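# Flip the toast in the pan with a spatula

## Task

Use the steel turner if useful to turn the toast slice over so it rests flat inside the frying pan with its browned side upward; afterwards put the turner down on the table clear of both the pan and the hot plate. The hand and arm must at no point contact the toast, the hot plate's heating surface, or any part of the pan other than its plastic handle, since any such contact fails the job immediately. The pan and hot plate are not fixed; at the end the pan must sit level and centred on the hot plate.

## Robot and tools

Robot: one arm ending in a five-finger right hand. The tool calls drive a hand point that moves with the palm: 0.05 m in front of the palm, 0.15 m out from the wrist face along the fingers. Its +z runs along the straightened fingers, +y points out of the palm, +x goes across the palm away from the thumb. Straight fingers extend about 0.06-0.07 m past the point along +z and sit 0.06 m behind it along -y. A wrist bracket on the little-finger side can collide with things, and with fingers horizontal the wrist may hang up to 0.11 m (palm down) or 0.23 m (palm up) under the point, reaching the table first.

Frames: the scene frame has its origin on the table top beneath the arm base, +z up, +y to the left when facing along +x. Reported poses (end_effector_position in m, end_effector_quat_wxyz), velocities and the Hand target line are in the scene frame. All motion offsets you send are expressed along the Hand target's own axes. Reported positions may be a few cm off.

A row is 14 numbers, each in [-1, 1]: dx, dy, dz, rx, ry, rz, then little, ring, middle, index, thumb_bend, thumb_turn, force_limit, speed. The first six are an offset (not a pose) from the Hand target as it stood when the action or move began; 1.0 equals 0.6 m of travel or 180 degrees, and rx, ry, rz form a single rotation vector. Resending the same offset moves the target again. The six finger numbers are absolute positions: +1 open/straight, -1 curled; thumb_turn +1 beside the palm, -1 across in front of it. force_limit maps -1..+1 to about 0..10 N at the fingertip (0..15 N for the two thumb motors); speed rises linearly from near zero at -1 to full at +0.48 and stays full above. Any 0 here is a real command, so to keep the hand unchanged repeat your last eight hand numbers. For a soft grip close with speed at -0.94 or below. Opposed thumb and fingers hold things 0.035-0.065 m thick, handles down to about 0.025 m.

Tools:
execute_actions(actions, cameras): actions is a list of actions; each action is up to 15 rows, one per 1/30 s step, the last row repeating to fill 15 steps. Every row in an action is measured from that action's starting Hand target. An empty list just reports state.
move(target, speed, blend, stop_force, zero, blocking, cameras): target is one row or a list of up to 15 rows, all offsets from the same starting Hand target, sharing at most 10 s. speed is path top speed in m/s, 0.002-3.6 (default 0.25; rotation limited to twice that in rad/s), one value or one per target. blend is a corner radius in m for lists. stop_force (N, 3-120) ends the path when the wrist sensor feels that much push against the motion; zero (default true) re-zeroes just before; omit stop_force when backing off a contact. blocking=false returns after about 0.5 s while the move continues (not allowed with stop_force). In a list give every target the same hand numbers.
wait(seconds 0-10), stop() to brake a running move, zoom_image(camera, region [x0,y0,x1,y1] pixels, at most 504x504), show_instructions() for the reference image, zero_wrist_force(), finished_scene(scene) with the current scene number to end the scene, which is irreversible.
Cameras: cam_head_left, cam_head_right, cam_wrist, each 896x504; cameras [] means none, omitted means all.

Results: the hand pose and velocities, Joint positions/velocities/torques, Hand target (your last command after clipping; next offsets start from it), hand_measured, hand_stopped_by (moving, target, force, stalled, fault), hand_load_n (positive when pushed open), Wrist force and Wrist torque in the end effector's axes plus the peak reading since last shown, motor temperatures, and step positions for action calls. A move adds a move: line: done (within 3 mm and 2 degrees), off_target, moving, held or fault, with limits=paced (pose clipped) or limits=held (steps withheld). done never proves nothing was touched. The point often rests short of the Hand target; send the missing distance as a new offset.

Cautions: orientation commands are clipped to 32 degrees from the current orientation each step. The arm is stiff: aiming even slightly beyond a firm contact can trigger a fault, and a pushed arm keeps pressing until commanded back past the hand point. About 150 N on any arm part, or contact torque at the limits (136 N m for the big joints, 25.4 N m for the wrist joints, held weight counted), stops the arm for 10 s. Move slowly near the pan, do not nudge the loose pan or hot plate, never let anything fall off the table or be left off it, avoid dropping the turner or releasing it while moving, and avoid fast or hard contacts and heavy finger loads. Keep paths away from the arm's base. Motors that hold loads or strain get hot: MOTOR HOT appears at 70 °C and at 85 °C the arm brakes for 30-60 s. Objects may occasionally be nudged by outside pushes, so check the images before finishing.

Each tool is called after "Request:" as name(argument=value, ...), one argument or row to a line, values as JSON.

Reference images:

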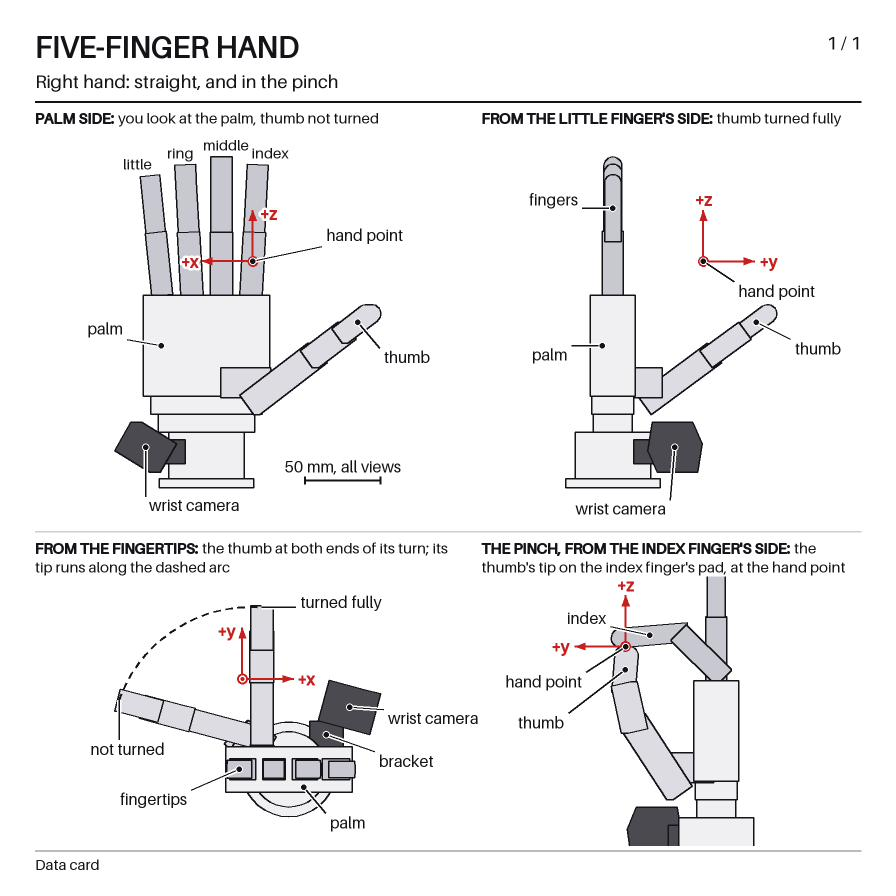

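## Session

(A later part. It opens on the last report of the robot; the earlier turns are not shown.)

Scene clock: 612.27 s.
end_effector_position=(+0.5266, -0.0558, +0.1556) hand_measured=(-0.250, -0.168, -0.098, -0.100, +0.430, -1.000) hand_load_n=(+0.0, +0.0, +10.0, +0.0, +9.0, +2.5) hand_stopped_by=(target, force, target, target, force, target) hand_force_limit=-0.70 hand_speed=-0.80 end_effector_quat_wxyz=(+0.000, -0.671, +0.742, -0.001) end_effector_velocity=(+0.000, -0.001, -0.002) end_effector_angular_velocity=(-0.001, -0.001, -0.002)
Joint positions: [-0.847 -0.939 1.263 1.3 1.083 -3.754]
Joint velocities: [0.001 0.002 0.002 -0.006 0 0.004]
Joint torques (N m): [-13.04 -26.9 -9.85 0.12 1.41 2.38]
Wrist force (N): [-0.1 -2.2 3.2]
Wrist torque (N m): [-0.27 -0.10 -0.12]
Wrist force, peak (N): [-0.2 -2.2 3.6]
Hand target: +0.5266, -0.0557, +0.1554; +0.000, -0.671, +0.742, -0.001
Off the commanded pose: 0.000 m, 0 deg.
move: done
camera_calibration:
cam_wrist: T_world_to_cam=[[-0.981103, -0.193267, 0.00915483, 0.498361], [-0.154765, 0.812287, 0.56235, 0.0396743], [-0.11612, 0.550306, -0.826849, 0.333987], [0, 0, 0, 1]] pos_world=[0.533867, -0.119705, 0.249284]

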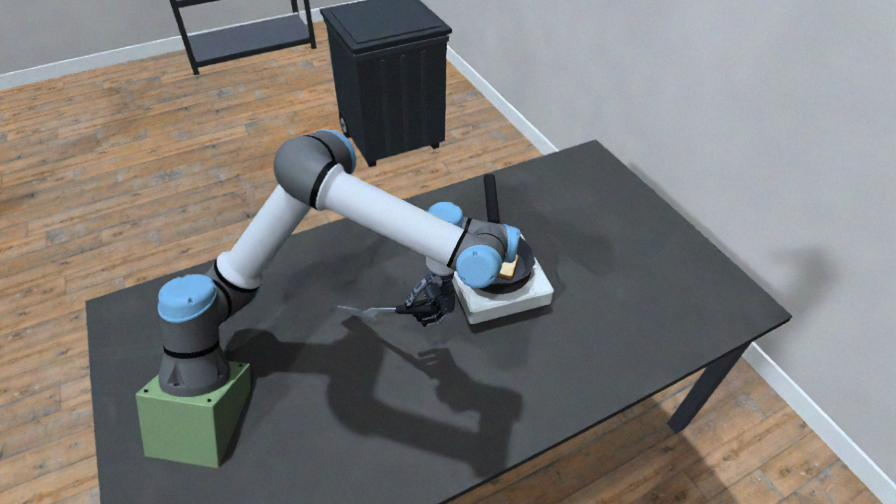

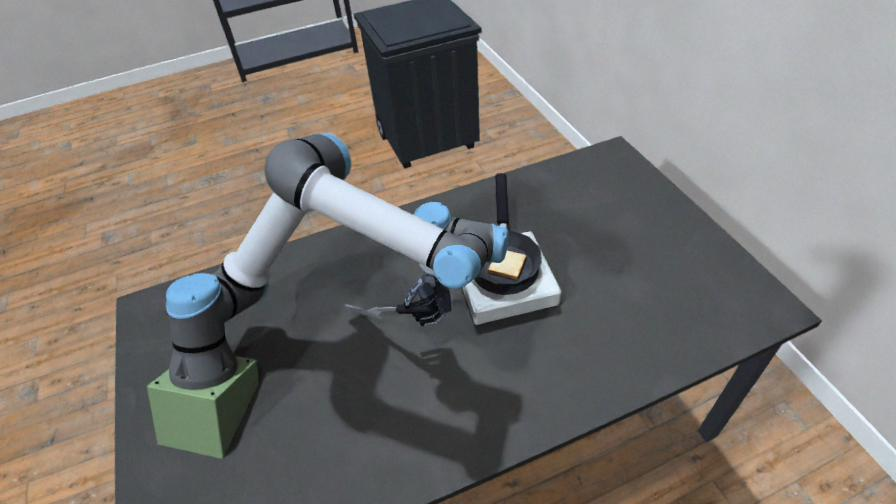

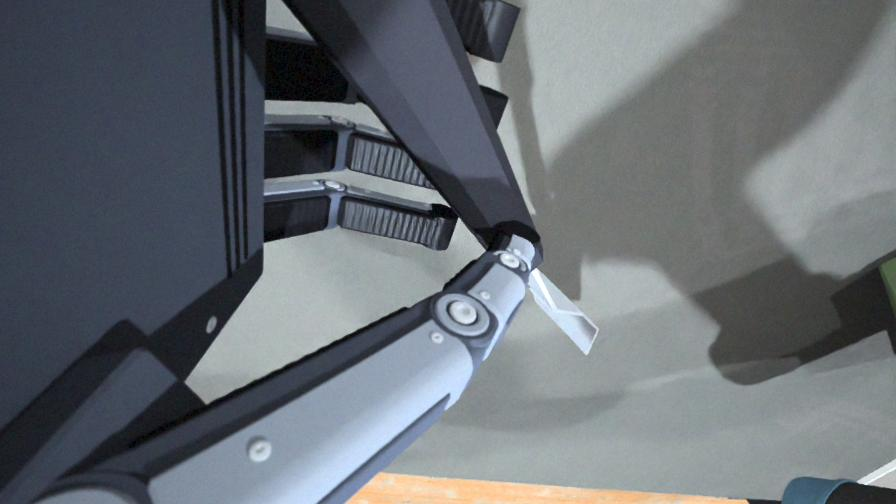

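Request:
move(
  target=[0, 0, 0.1083, 0, 0, 0, -0.25, -0.25, -0.1, -0.1, 0.0, -1, -0.7, -0.8],
  speed=0.06,
  stop_force=6,
)

Request:
zoom_image(
  camera="cam_head_left",
  region=[325, 240, 465, 370],
)

Request:
zoom_image(
  camera="cam_wrist",
  region=[260, 0, 760, 400],
)

Scene clock: 641.53 s.
end_effector_position=(+0.5267, -0.0558, +0.0905) hand_measured=(-0.250, -0.166, -0.098, -0.100, +0.428, -1.000) hand_load_n=(+0.0, +15.5, +6.5, +0.0, +10.0, -6.5) hand_stopped_by=(target, force, target, target, force, target) hand_force_limit=-0.70 hand_speed=-0.80 end_effector_quat_wxyz=(+0.000, -0.670, +0.742, -0.001)
Joint positions: [-0.789 -0.876 1.306 1.165 1.08 -3.688]
Joint torques (N m): [-27.93 -51.41 -21.53 1.7 0.25 -2.17]
Wrist force (N): [-0.7 -1.0 1.2]
Wrist torque (N m): [-0.56 -0.45 -0.07]
Wrist force, peak (N): [0.0 -2.3 3.3]
Hand target: +0.5267, -0.0558, +0.0905; +0.000, -0.671, +0.742, -0.001
Off the commanded pose: 0.000 m, 0 deg.
move: done
camera_calibration:
cam_wrist: T_world_to_cam=[[-0.981139, -0.193077, 0.00935543, 0.498941], [-0.154463, 0.81218, 0.562587, 0.076146], [-0.116221, 0.550531, -0.826685, 0.280263], [0, 0, 0, 1]] pos_world=[0.533865, -0.119804, 0.184183]

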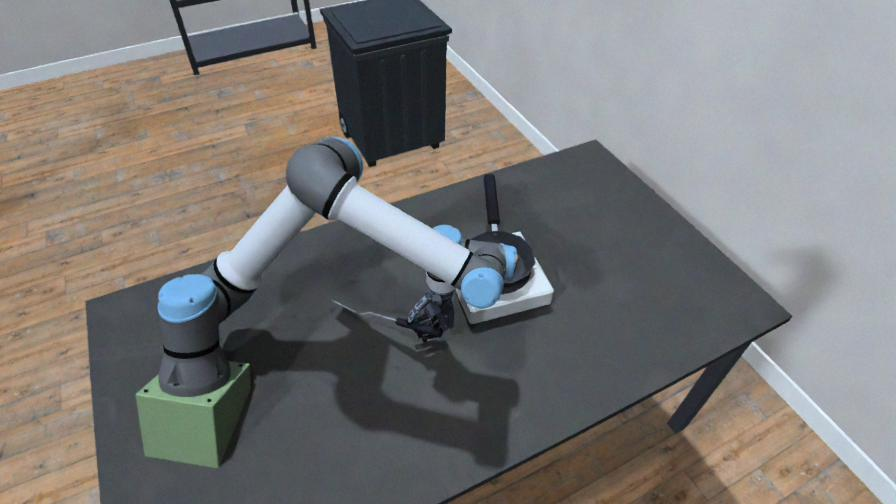

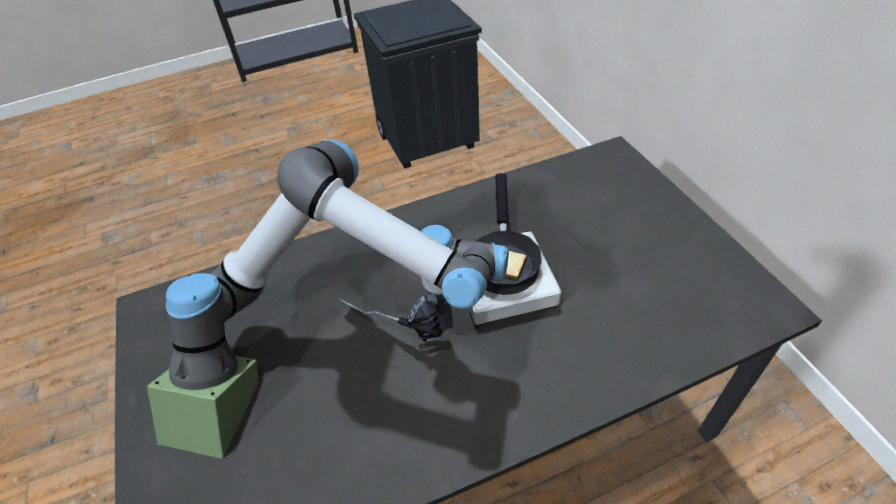

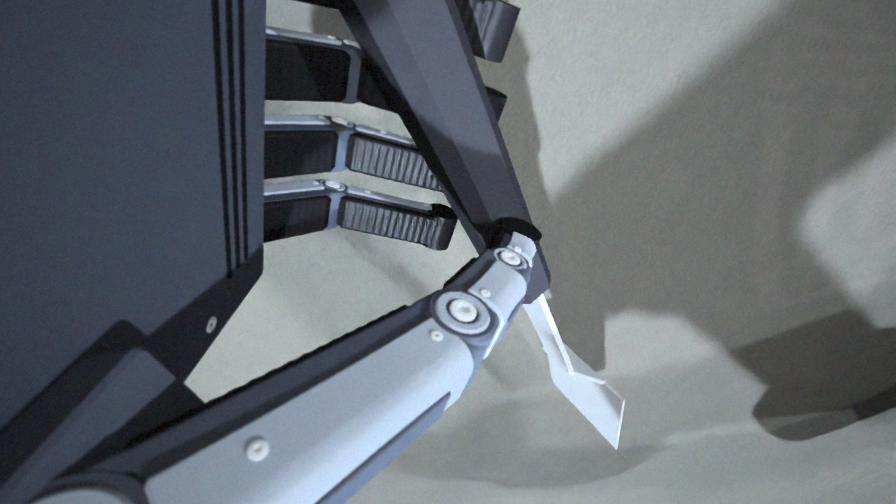

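Scaled by 3.600.

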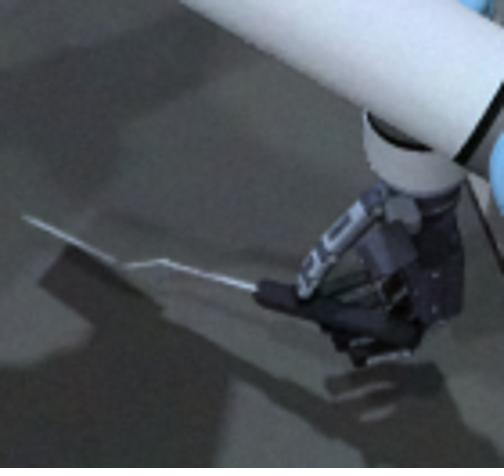

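Scaled by 1.008.

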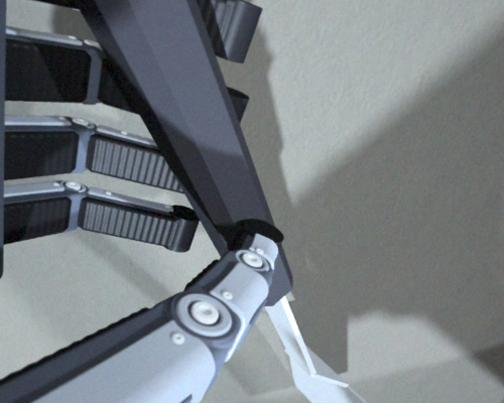

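Request:
move(
  target=[0, 0, -0.012, 0, 0, 0, -0.25, -0.25, -0.1, -0.1, 0.0, -1, -0.7, -0.8],
  speed=0.03,
  cameras=[],
)

Request:
move(
  target=[0, 0, 0, 0, 0, 0, -0.8, -0.25, -0.1, -0.1, 0.0, -1, -0.6, -0.8],
  speed=0.03,
  cameras=["cam_wrist"],
)

Scene clock: 651.20 s.
end_effector_position=(+0.5266, -0.0558, +0.0978) hand_measured=(-0.250, -0.166, -0.098, -0.100, +0.428, -1.000) hand_load_n=(+0.0, +10.0, +6.5, +0.0, +8.5, -2.0) hand_stopped_by=(target, force, target, target, force, target) hand_force_limit=-0.70 hand_speed=-0.80 end_effector_quat_wxyz=(+0.000, -0.671, +0.742, -0.001)
Joint positions: [-0.796 -0.884 1.302 1.179 1.08 -3.695]
Joint torques (N m): [-17.5 -38.57 -17.37 0.94 1.82 -0.73]
Wrist force (N): [-0.7 -1.2 2.2]
Wrist torque (N m): [-0.45 -0.32 -0.05]
Wrist force, peak (N): [-0.7 -1.2 2.2]
Hand target: +0.5266, -0.0558, +0.0977; +0.000, -0.671, +0.742, -0.001
Off the commanded pose: 0.000 m, 0 deg.
move: done
No camera images: "cameras" was empty.

Scene clock: 651.70 s.
end_effector_position=(+0.5267, -0.0558, +0.0977) hand_measured=(-0.376, -0.166, -0.098, -0.100, +0.428, -1.000) hand_load_n=(+4.0, +8.0, +5.0, +0.0, +10.0, -2.0) hand_stopped_by=(force, force, target, target, force, target) hand_force_limit=-0.60 hand_speed=-0.80 end_effector_quat_wxyz=(+0.000, -0.671, +0.742, -0.001)
Joint positions: [-0.796 -0.884 1.302 1.179 1.08 -3.695]
Joint torques (N m): [-13.28 -28.44 -9.03 -0.57 1.76 2.04]
Wrist force (N): [-0.6 -1.5 1.1]
Wrist torque (N m): [-0.58 -0.46 -0.04]
Wrist force, peak (N): [-0.6 -1.2 2.4]
Hand target: +0.5266, -0.0558, +0.0977; +0.000, -0.671, +0.742, -0.001
Off the commanded pose: 0.000 m, 0 deg.
move: done
camera_calibration:
cam_wrist: T_world_to_cam=[[-0.981125, -0.193151, 0.00932795, 0.498961], [-0.154556, 0.812241, 0.562474, 0.0721893], [-0.116219, 0.550416, -0.826762, 0.286228], [0, 0, 0, 1]] pos_world=[0.533965, -0.119805, 0.191383]
Images, in order (width x height): cam_wrist 896x504.

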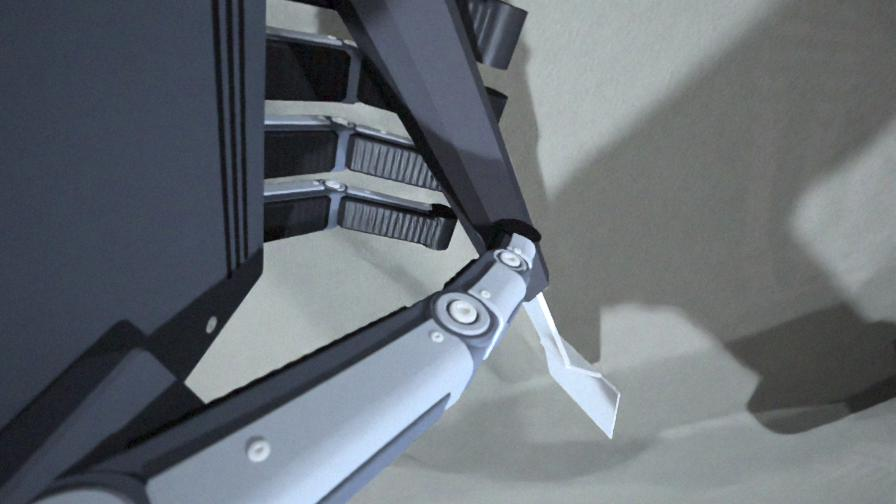

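Request:
move(
  target=[0, 0, 0, 0, 0, 0, -0.8, -0.25, -0.1, -0.1, 0.55, -1, -0.6, -0.8],
  speed=0.03,
)

Request:
zoom_image(
  camera="cam_head_left",
  region=[325, 240, 465, 370],
)

Scene clock: 655.63 s.
end_effector_position=(+0.5266, -0.0558, +0.0976) hand_measured=(-0.378, -0.168, -0.100, -0.100, +0.550, -1.000) hand_load_n=(+0.5, +0.5, +1.0, +0.0, +0.0, +0.0) hand_stopped_by=(force, force, target, target, target, target) hand_force_limit=-0.60 hand_speed=-0.80 end_effector_quat_wxyz=(+0.000, -0.671, +0.742, -0.001)
Joint positions: [-0.795 -0.884 1.302 1.179 1.08 -3.695]
Joint torques (N m): [-14.87 -30.25 -11.92 1.57 0.6 1.98]
Wrist force (N): [-0.3 -1.6 3.0]
Wrist torque (N m): [-0.29 -0.14 -0.05]
Wrist force, peak (N): [-0.6 -1.8 3.2]
Hand target: +0.5266, -0.0558, +0.0977; +0.000, -0.671, +0.742, -0.001
Off the commanded pose: 0.000 m, 0 deg.
move: done
camera_calibration:
cam_wrist: T_world_to_cam=[[-0.981139, -0.193076, 0.00935603, 0.498874], [-0.154462, 0.812181, 0.562587, 0.0720948], [-0.116221, 0.550531, -0.826685, 0.286215], [0, 0, 0, 1]] pos_world=[0.533865, -0.119804, 0.191383]

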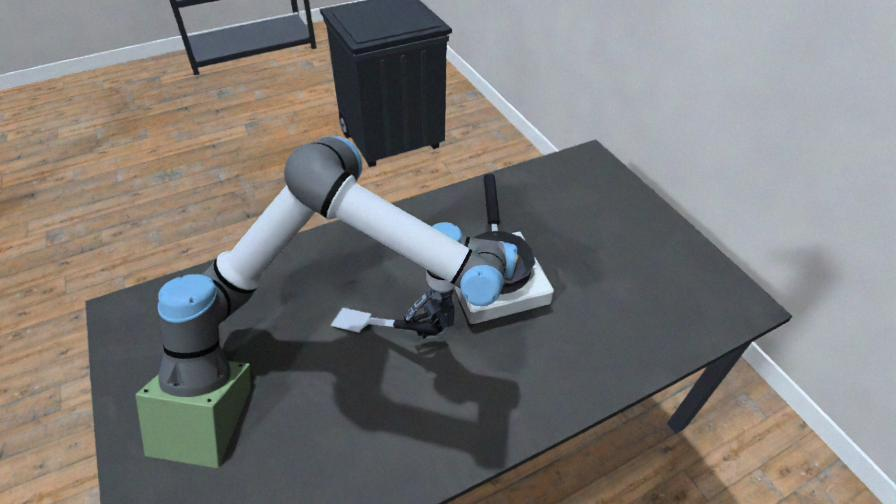

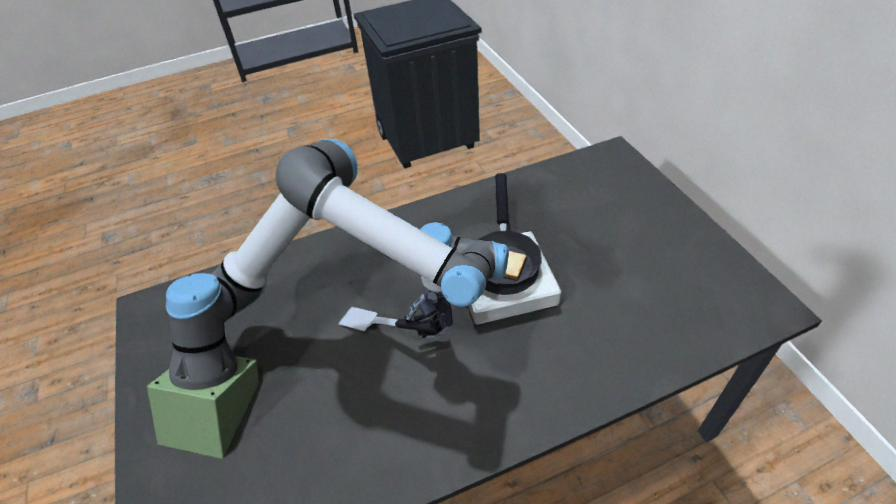

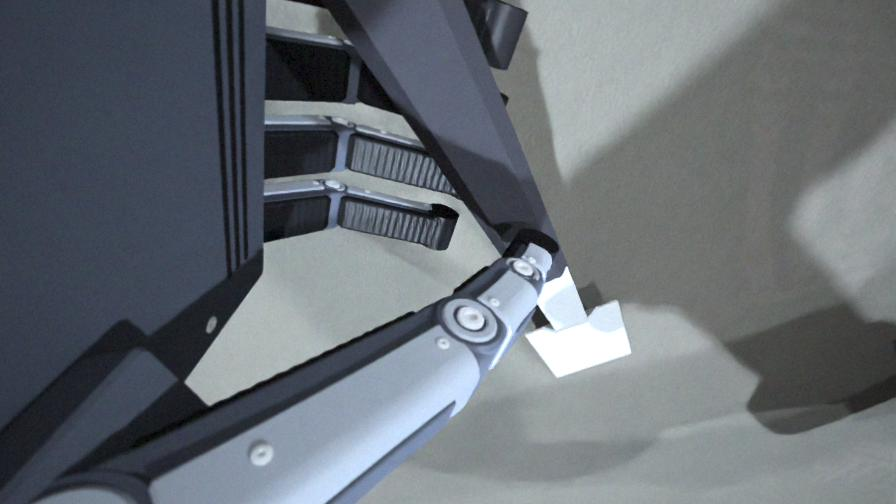

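Scaled by 3.600.

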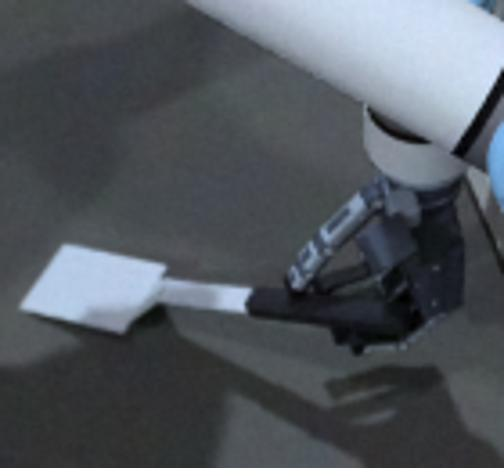

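Request:
move(
  target=[0, 0, 0, 0, 0, 0, -0.8, -0.25, 0.2, 0.2, 0.75, -1, -0.6, -0.8],
  speed=0.03,
  cameras=["cam_wrist"],
)

Request:
zoom_image(
  camera="cam_wrist",
  region=[260, 0, 760, 400],
)

Scene clock: 675.90 s.
end_effector_position=(+0.5266, -0.0558, +0.0977) hand_measured=(-0.378, -0.168, +0.200, +0.200, +0.750, -1.000) hand_load_n=(+0.0, +0.5, +0.0, +0.0, +0.0, +0.0) hand_stopped_by=(force, force, target, target, target, target) hand_force_limit=-0.60 hand_speed=-0.80 end_effector_quat_wxyz=(+0.000, -0.671, +0.742, -0.001)
Joint positions: [-0.795 -0.884 1.302 1.179 1.08 -3.695]
Joint torques (N m): [-27.72 -45.49 -14.45 4.13 -0.67 2]
Wrist force (N): [-0.1 -1.6 2.9]
Wrist torque (N m): [-0.28 -0.16 -0.04]
Wrist force, peak (N): [-0.1 -1.9 3.0]
Hand target: +0.5266, -0.0558, +0.0977; +0.000, -0.671, +0.742, -0.001
Off the commanded pose: 0.000 m, 0 deg.
move: done
camera_calibration:
cam_wrist: T_world_to_cam=[[-0.981139, -0.193076, 0.00935603, 0.498874], [-0.154462, 0.812181, 0.562587, 0.0720948], [-0.116221, 0.550531, -0.826685, 0.286215], [0, 0, 0, 1]] pos_world=[0.533865, -0.119804, 0.191383]
Images, in order (width x height): cam_wrist 896x504.

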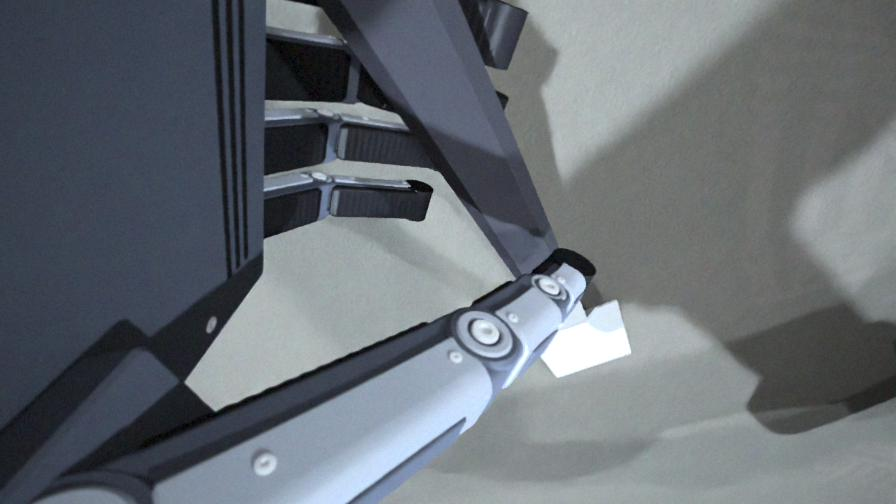

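Scaled by 1.008.

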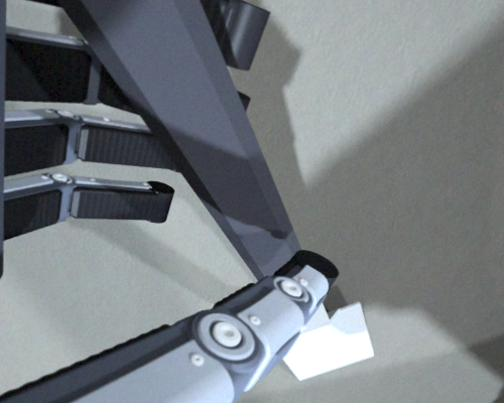

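Request:
move(
  target=[
    [0.0410, 0.0418, 0, 0, 0, -0.1361, -0.8, -0.25, 0.2, 0.2, 0.75, -1, -0.6, -0.8],
    [0.0955, 0.0628, 0, 0, 0, -0.2722, -0.8, -0.25, 0.2, 0.2, 0.75, -1, -0.6, -0.8],
  ],
  speed=0.12,
  blend=[0.02, 0],
)

Request:
zoom_image(
  camera="cam_wrist",
  region=[260, 0, 760, 400],
)

Request:
zoom_image(
  camera="cam_head_left",
  region=[325, 240, 465, 370],
)

Scene clock: 698.23 s.
end_effector_position=(+0.4834, -0.1091, +0.0977) hand_measured=(-0.378, -0.168, +0.200, +0.200, +0.750, -1.000) hand_load_n=(+0.5, +0.0, +0.0, +0.5, +0.0, +0.0) hand_stopped_by=(force, force, target, target, target, target) hand_force_limit=-0.60 hand_speed=-0.80 end_effector_quat_wxyz=(+0.000, +0.918, -0.397, +0.001)
Joint positions: [-0.83 -0.946 1.439 1.122 1.082 -4.589]
Joint torques (N m): [-12.29 -31.2 -21.31 3.63 -0.87 -0.22]
Wrist force (N): [-0.7 -1.9 2.7]
Wrist torque (N m): [-0.32 -0.09 -0.09]
Wrist force, peak (N): [-0.5 -2.3 2.8]
Hand target: +0.4834, -0.1090, +0.0977; +0.000, +0.918, -0.397, +0.001
Off the commanded pose: 0.000 m, 0 deg.
move: done
camera_calibration:
cam_wrist: T_world_to_cam=[[-0.498187, -0.867007, 0.0104622, 0.139119], [-0.714057, 0.417086, 0.562283, 0.336086], [-0.491866, 0.272651, -0.826879, 0.461876], [0, 0, 0, 1]] pos_world=[0.536473, -0.145491, 0.191485]

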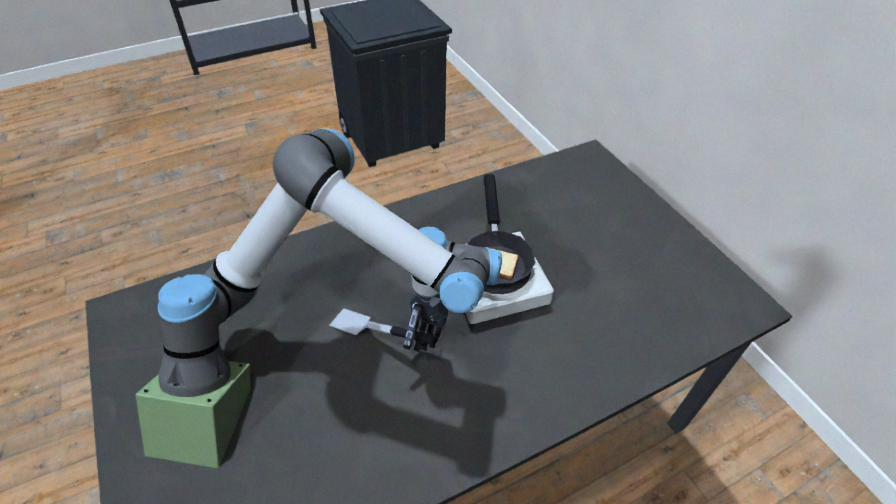

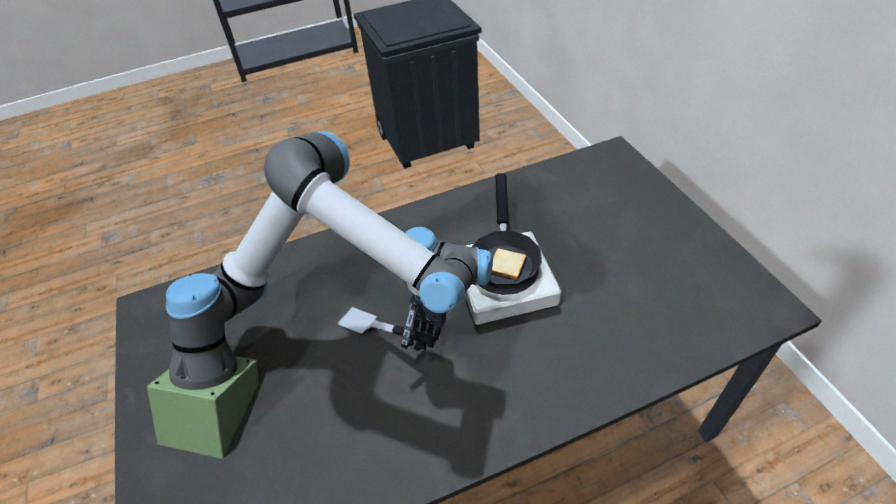

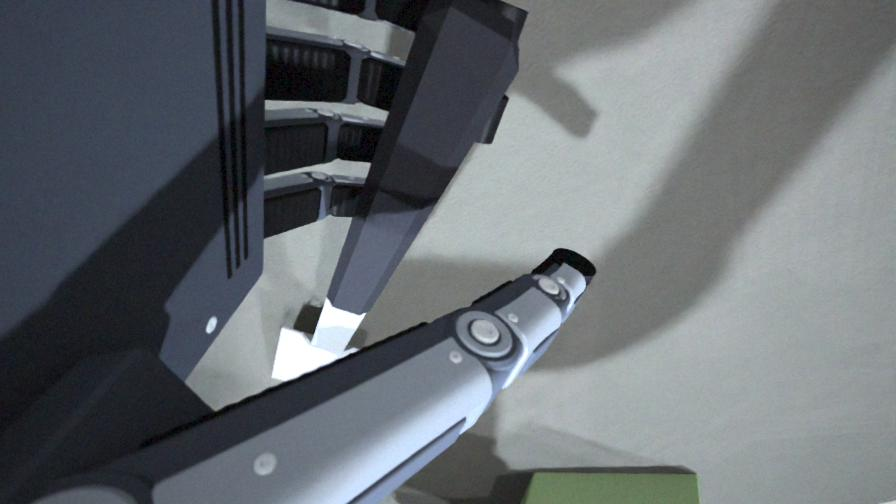

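Scaled by 1.008.

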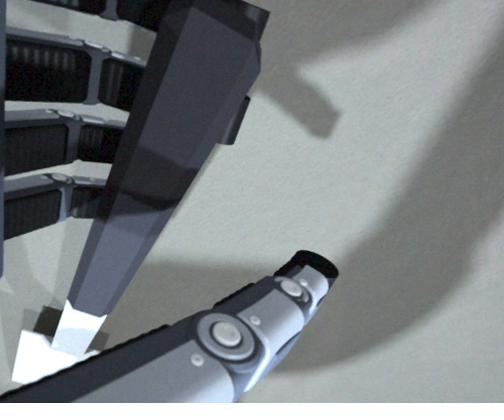

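Scaled by 3.600.

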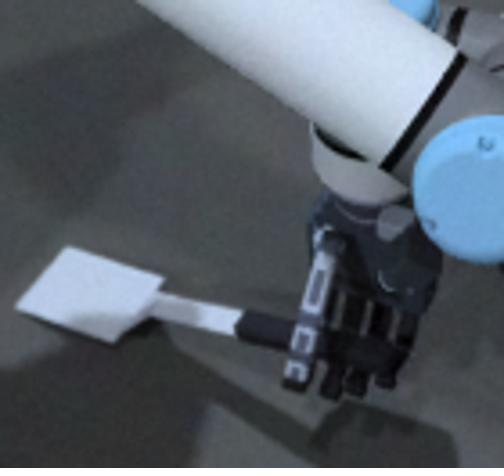

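Request:
move(
  target=[0, 0, 0, 0, 0, 0, -0.81, -0.6, -0.6, -0.6, 0.75, -1, -0.4, -0.7],
  speed=0.03,
  cameras=["cam_wrist"],
)

Request:
zoom_image(
  camera="cam_wrist",
  region=[260, 0, 760, 400],
)

Scene clock: 708.63 s.
end_effector_position=(+0.4834, -0.1090, +0.0977) hand_measured=(-0.810, -0.600, -0.600, -0.600, +0.750, -1.000) hand_load_n=(+0.0, +0.5, +0.0, +0.5, +0.0, +0.0) hand_stopped_by=(target, target, target, target, target, target) hand_force_limit=-0.40 hand_speed=-0.70 end_effector_quat_wxyz=(+0.000, +0.918, -0.397, +0.001)
Joint positions: [-0.83 -0.946 1.439 1.123 1.082 -4.589]
Joint torques (N m): [-13.62 -25.14 -18.54 4.5 0 -1.39]
Wrist force (N): [-0.4 -1.7 2.7]
Wrist torque (N m): [-0.29 -0.09 -0.07]
Wrist force, peak (N): [-0.5 -1.7 3.0]
Hand target: +0.4834, -0.1090, +0.0977; +0.000, +0.918, -0.397, +0.001
Off the commanded pose: 0.000 m, 0 deg.
move: done
camera_calibration:
cam_wrist: T_world_to_cam=[[-0.498053, -0.867084, 0.0103775, 0.139141], [-0.714026, 0.416868, 0.562484, 0.336013], [-0.492047, 0.272737, -0.826743, 0.461849], [0, 0, 0, 1]] pos_world=[0.536473, -0.145389, 0.191385]
Images, in order (width x height): cam_wrist 896x504.

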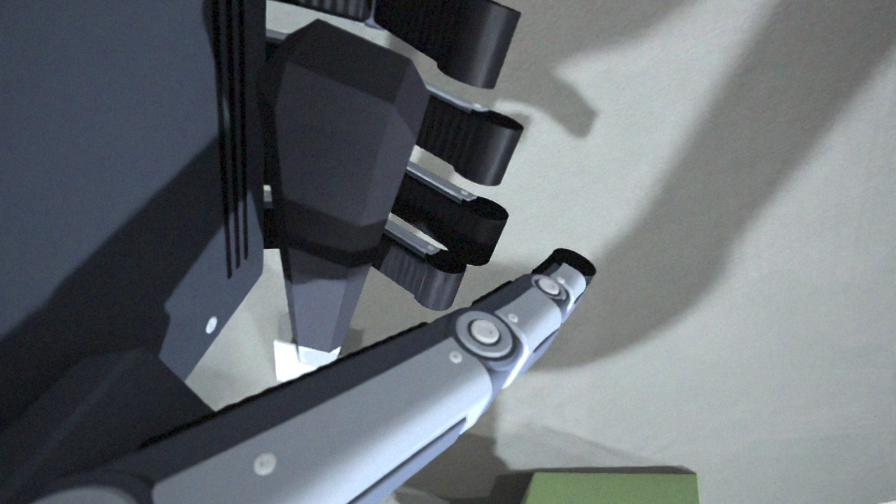

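Scaled by 1.008.

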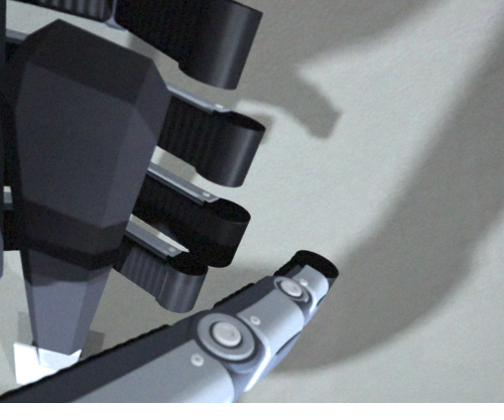

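Request:
move(
  target=[-0.0349, 0.0002, -0.0943, 0, 0.1944, 0, -0.81, -0.6, -0.6, -0.6, 0.75, -1, -0.4, -0.7],
  speed=0.1,
)

Request:
zoom_image(
  camera="cam_wrist",
  region=[260, 0, 760, 400],
)

Request:
zoom_image(
  camera="cam_head_left",
  region=[325, 240, 465, 370],
)

Scene clock: 764.60 s.
end_effector_position=(+0.4689, -0.0937, +0.1542) hand_measured=(-0.810, -0.600, -0.600, -0.600, +0.750, -1.000) hand_load_n=(+0.0, +0.0, +0.0, +0.5, +0.0, +0.0) hand_stopped_by=(target, target, target, target, target, target) hand_force_limit=-0.40 hand_speed=-0.70 end_effector_quat_wxyz=(+0.120, +0.875, -0.379, +0.276)
Joint positions: [-0.816 -1.446 1.863 0.55 1.25 -4.312]
Joint torques (N m): [-17.94 -11.65 -19.05 2.35 -0.41 -2.2]
Wrist force (N): [-2.0 -1.7 1.8]
Wrist torque (N m): [-0.20 0.05 -0.17]
Wrist force, peak (N): [-0.7 -2.0 3.0]
Hand target: +0.4689, -0.0938, +0.1542; +0.120, +0.875, -0.379, +0.276
Off the commanded pose: 0.000 m, 0 deg.
move: done
camera_calibration:
cam_wrist: T_world_to_cam=[[-0.538035, -0.824488, 0.175319, 0.141909], [-0.836831, 0.547425, 0.00627667, 0.443105], [-0.101149, -0.143336, -0.984492, 0.299371], [0, 0, 0, 1]] pos_world=[0.477437, -0.082654, 0.267067]

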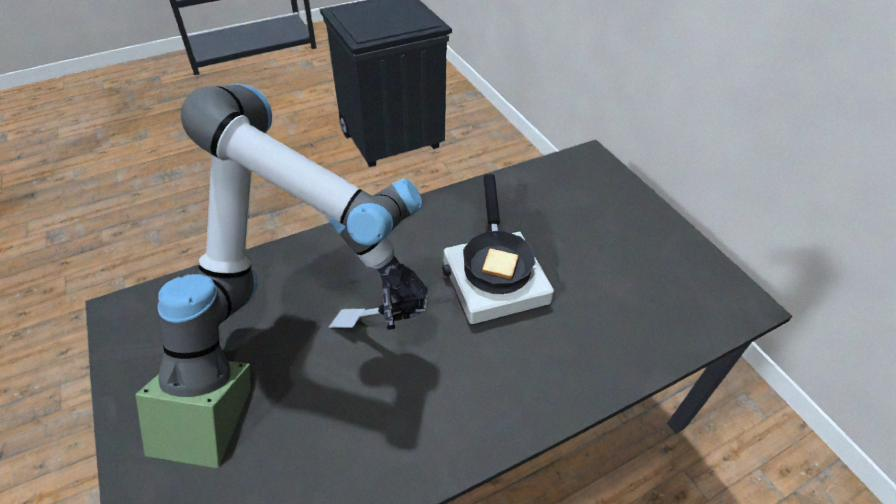

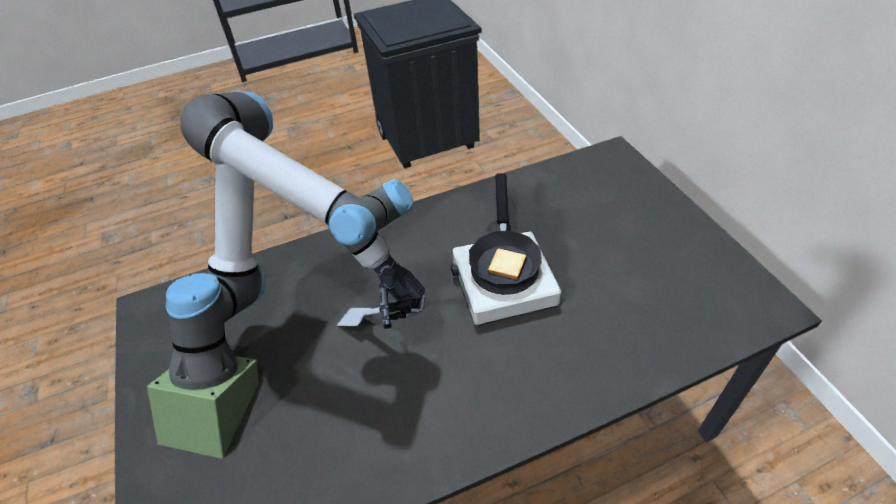

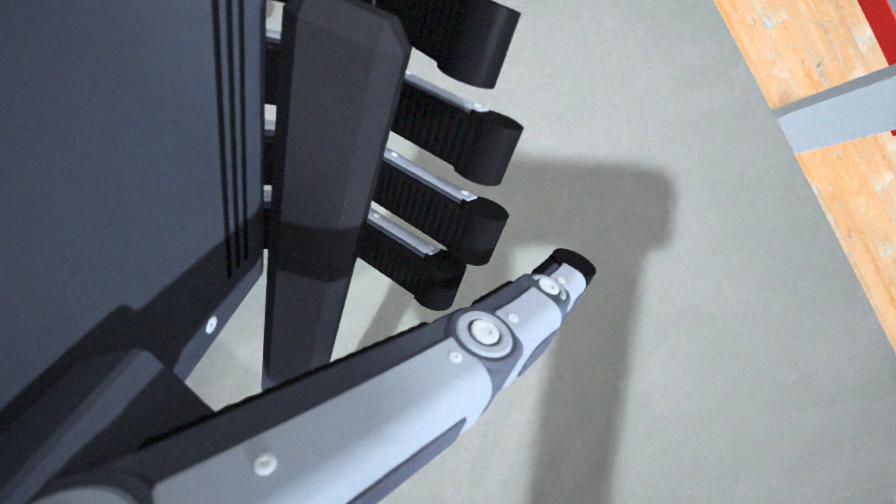

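Scaled by 1.008.

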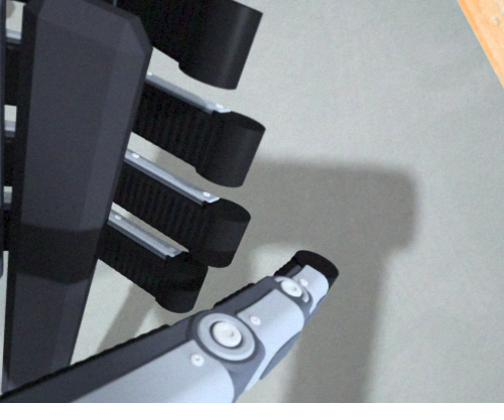

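Scaled by 3.600.

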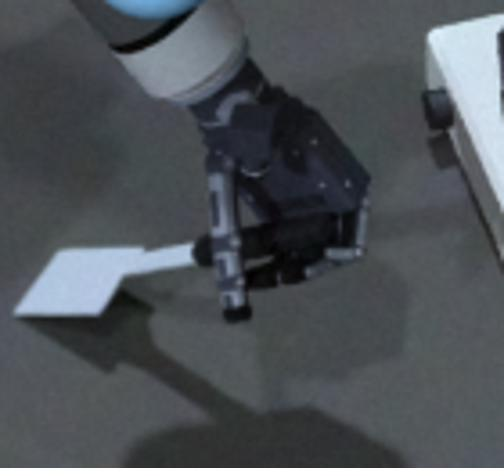

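Request:
move(
  target=[0, 0, 0, 0, 0, 0, -0.81, -0.6, -0.6, -0.6, 0.35, -1, -0.75, -0.7],
  speed=0.1,
  cameras=[],
)

Request:
move(
  target=[
    [0, -0.0323, 0.028, 0.25, 0, 0, -0.81, -0.6, -0.6, -0.6, 0.35, -1, -0.75, -0.7],
  ],
  speed=0.12,
)

Request:
zoom_image(
  camera="cam_wrist",
  region=[260, 0, 760, 400],
)

Request:
zoom_image(
  camera="cam_head_left",
  region=[325, 240, 465, 370],
)

Scene clock: 769.30 s.
end_effector_position=(+0.4689, -0.0938, +0.1542) hand_measured=(-0.810, -0.600, -0.600, -0.600, +0.468, -1.000) hand_load_n=(+0.5, +0.0, +0.5, +0.0, +4.5, +1.0) hand_stopped_by=(target, target, target, target, force, target) hand_force_limit=-0.75 hand_speed=-0.70 end_effector_quat_wxyz=(+0.120, +0.875, -0.379, +0.276)
Joint positions: [-0.816 -1.446 1.863 0.55 1.25 -4.312]
Joint torques (N m): [-18.38 -7.66 -13.78 0.36 1.34 -2.37]
Wrist force (N): [-2.0 -1.4 1.9]
Wrist torque (N m): [-0.15 0.04 -0.16]
Wrist force, peak (N): [-2.2 -1.9 1.8]
Hand target: +0.4689, -0.0938, +0.1542; +0.120, +0.875, -0.379, +0.276
Off the commanded pose: 0.000 m, 0 deg.
move: done
No camera images: "cameras" was empty.

Scene clock: 773.00 s.
end_effector_position=(+0.4896, -0.0876, +0.1404) hand_measured=(-0.810, -0.600, -0.600, -0.600, +0.468, -1.000) hand_load_n=(+0.0, +0.0, +0.5, +0.0, +5.0, +1.0) hand_stopped_by=(target, target, target, target, force, target) hand_force_limit=-0.75 hand_speed=-0.70 end_effector_quat_wxyz=(-0.224, +0.854, -0.244, +0.400)
Joint positions: [-1.25 -1.288 2.089 0.381 0.248 -4.761]
Joint torques (N m): [-6.5 -24.89 -21.01 -0.81 -1.72 2]
Wrist force (N): [-2.2 -1.1 1.0]
Wrist torque (N m): [-0.22 0.17 -0.17]
Wrist force, peak (N): [-1.8 -2.1 2.0]
Hand target: +0.4896, -0.0875, +0.1405; -0.224, +0.854, -0.244, +0.400
Off the commanded pose: 0.000 m, 0 deg.
move: done
camera_calibration:
cam_wrist: T_world_to_cam=[[-0.0722252, -0.921794, -0.380894, 0.00198363], [-0.946715, 0.183538, -0.264661, 0.517148], [0.313871, 0.341483, -0.885931, 0.114255], [0, 0, 0, 1]] pos_world=[0.453874, -0.132104, 0.238847]

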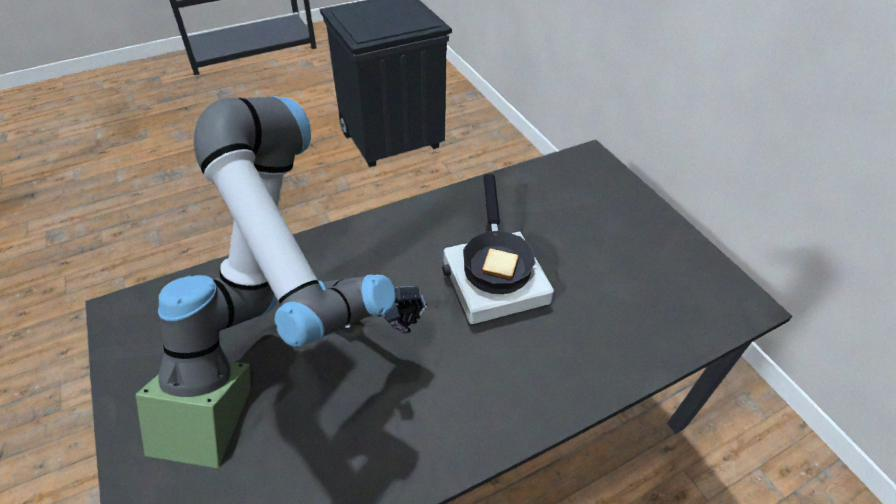

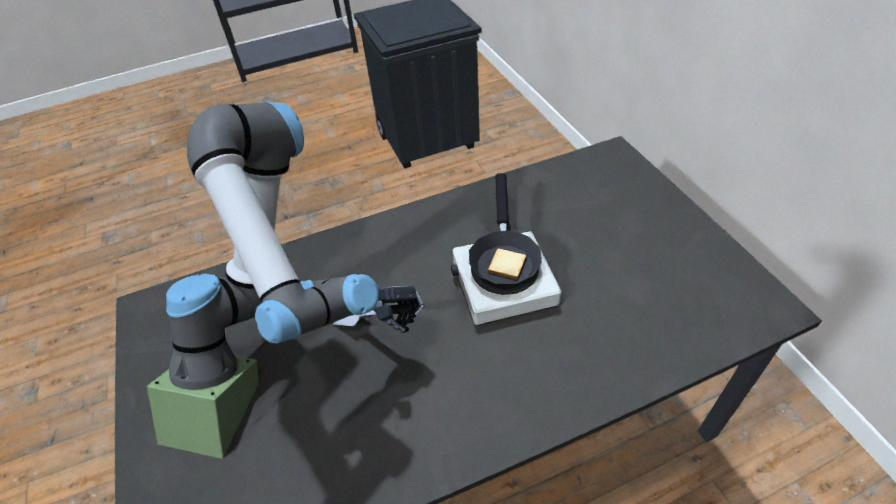

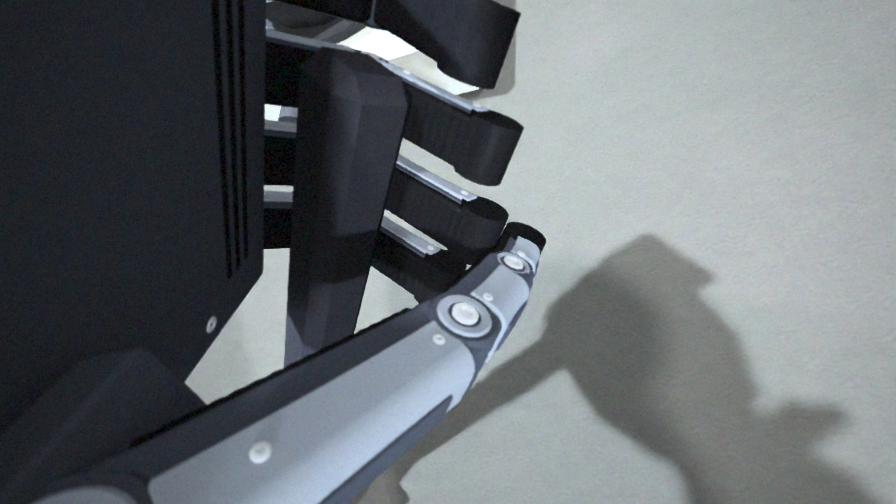

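Scaled by 1.008.

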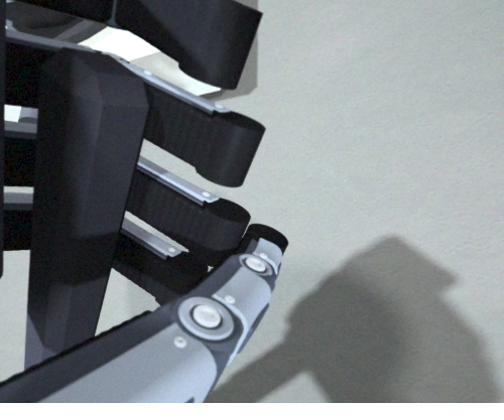

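Scaled by 3.600.

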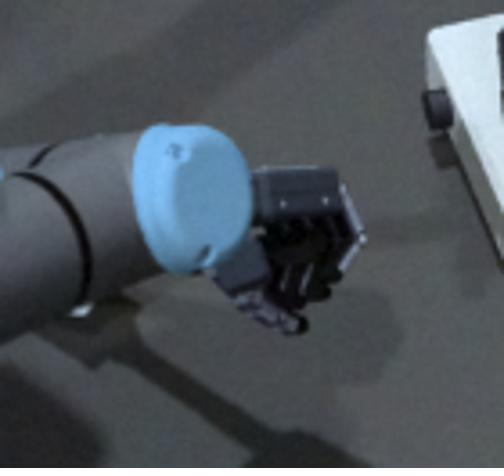

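Request:
move(
  target=[0, 0, 0, 0, 0, 0, -0.81, -0.6, 0.1, 0.1, 0.468, -1, -0.75, -0.7],
  speed=0.1,
  cameras=[],
)

Request:
move(
  target=[0, 0, 0, 0, 0, 0, -0.81, -0.6, 0.1, 0.1, -0.5, -1, 0.0, -0.75],
  speed=0.1,
  cameras=["cam_wrist"],
)

Request:
zoom_image(
  camera="cam_wrist",
  region=[260, 0, 760, 400],
)

Scene clock: 791.43 s.
end_effector_position=(+0.4896, -0.0875, +0.1405) hand_measured=(-0.810, -0.600, +0.100, +0.100, +0.468, -1.000) hand_load_n=(+0.0, +0.5, +0.0, +0.0, +0.0, +0.0) hand_stopped_by=(target, target, target, target, force, target) hand_force_limit=-0.75 hand_speed=-0.70 end_effector_quat_wxyz=(-0.224, +0.854, -0.244, +0.400)
Joint positions: [-1.249 -1.288 2.089 0.381 0.248 -4.761]
Joint torques (N m): [-6.83 -26.47 -15.93 -0.58 0.02 2.16]
Wrist force (N): [-1.8 -1.0 0.7]
Wrist torque (N m): [-0.19 0.10 -0.12]
Wrist force, peak (N): [-2.4 -1.1 0.8]
Hand target: +0.4896, -0.0875, +0.1405; -0.224, +0.854, -0.244, +0.400
Off the commanded pose: 0.000 m, 0 deg.
move: done
No camera images: "cameras" was empty.

Scene clock: 794.43 s.
end_effector_position=(+0.4896, -0.0875, +0.1405) hand_measured=(-0.810, -0.600, +0.100, +0.100, -0.498, -1.000) hand_load_n=(+0.0, +0.0, +0.0, +0.0, +2.0, +0.5) hand_stopped_by=(target, target, target, target, target, target) hand_force_limit=0.00 hand_speed=-0.75 end_effector_quat_wxyz=(-0.224, +0.854, -0.244, +0.400)
Joint positions: [-1.249 -1.288 2.089 0.381 0.248 -4.761]
Joint torques (N m): [-6.77 -26.52 -8.43 0.02 0.46 2.05]
Wrist force (N): [-2.4 -1.0 1.1]
Wrist torque (N m): [-0.22 0.19 -0.19]
Wrist force, peak (N): [-2.8 -0.5 1.0]
Hand target: +0.4896, -0.0875, +0.1405; -0.224, +0.854, -0.244, +0.400
Off the commanded pose: 0.000 m, 0 deg.
move: done
camera_calibration:
cam_wrist: T_world_to_cam=[[-0.0718219, -0.921893, -0.380729, 0.00184219], [-0.946702, 0.183177, -0.264955, 0.517148], [0.314001, 0.341407, -0.885915, 0.114149], [0, 0, 0, 1]] pos_world=[0.453875, -0.132003, 0.238848]
Images, in order (width x height): cam_wrist 896x504.

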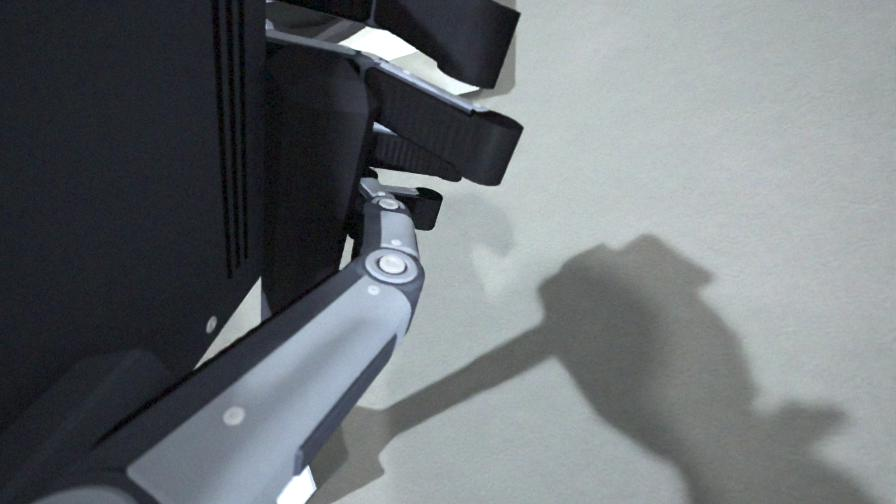

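Scaled by 1.008.

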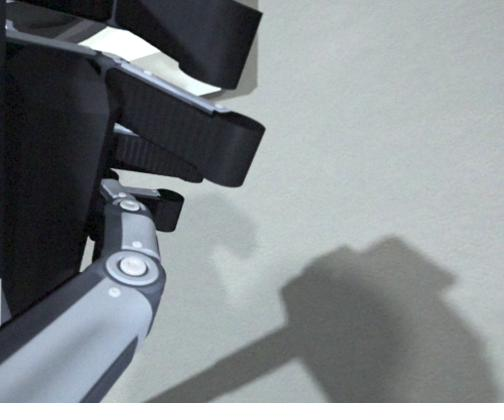

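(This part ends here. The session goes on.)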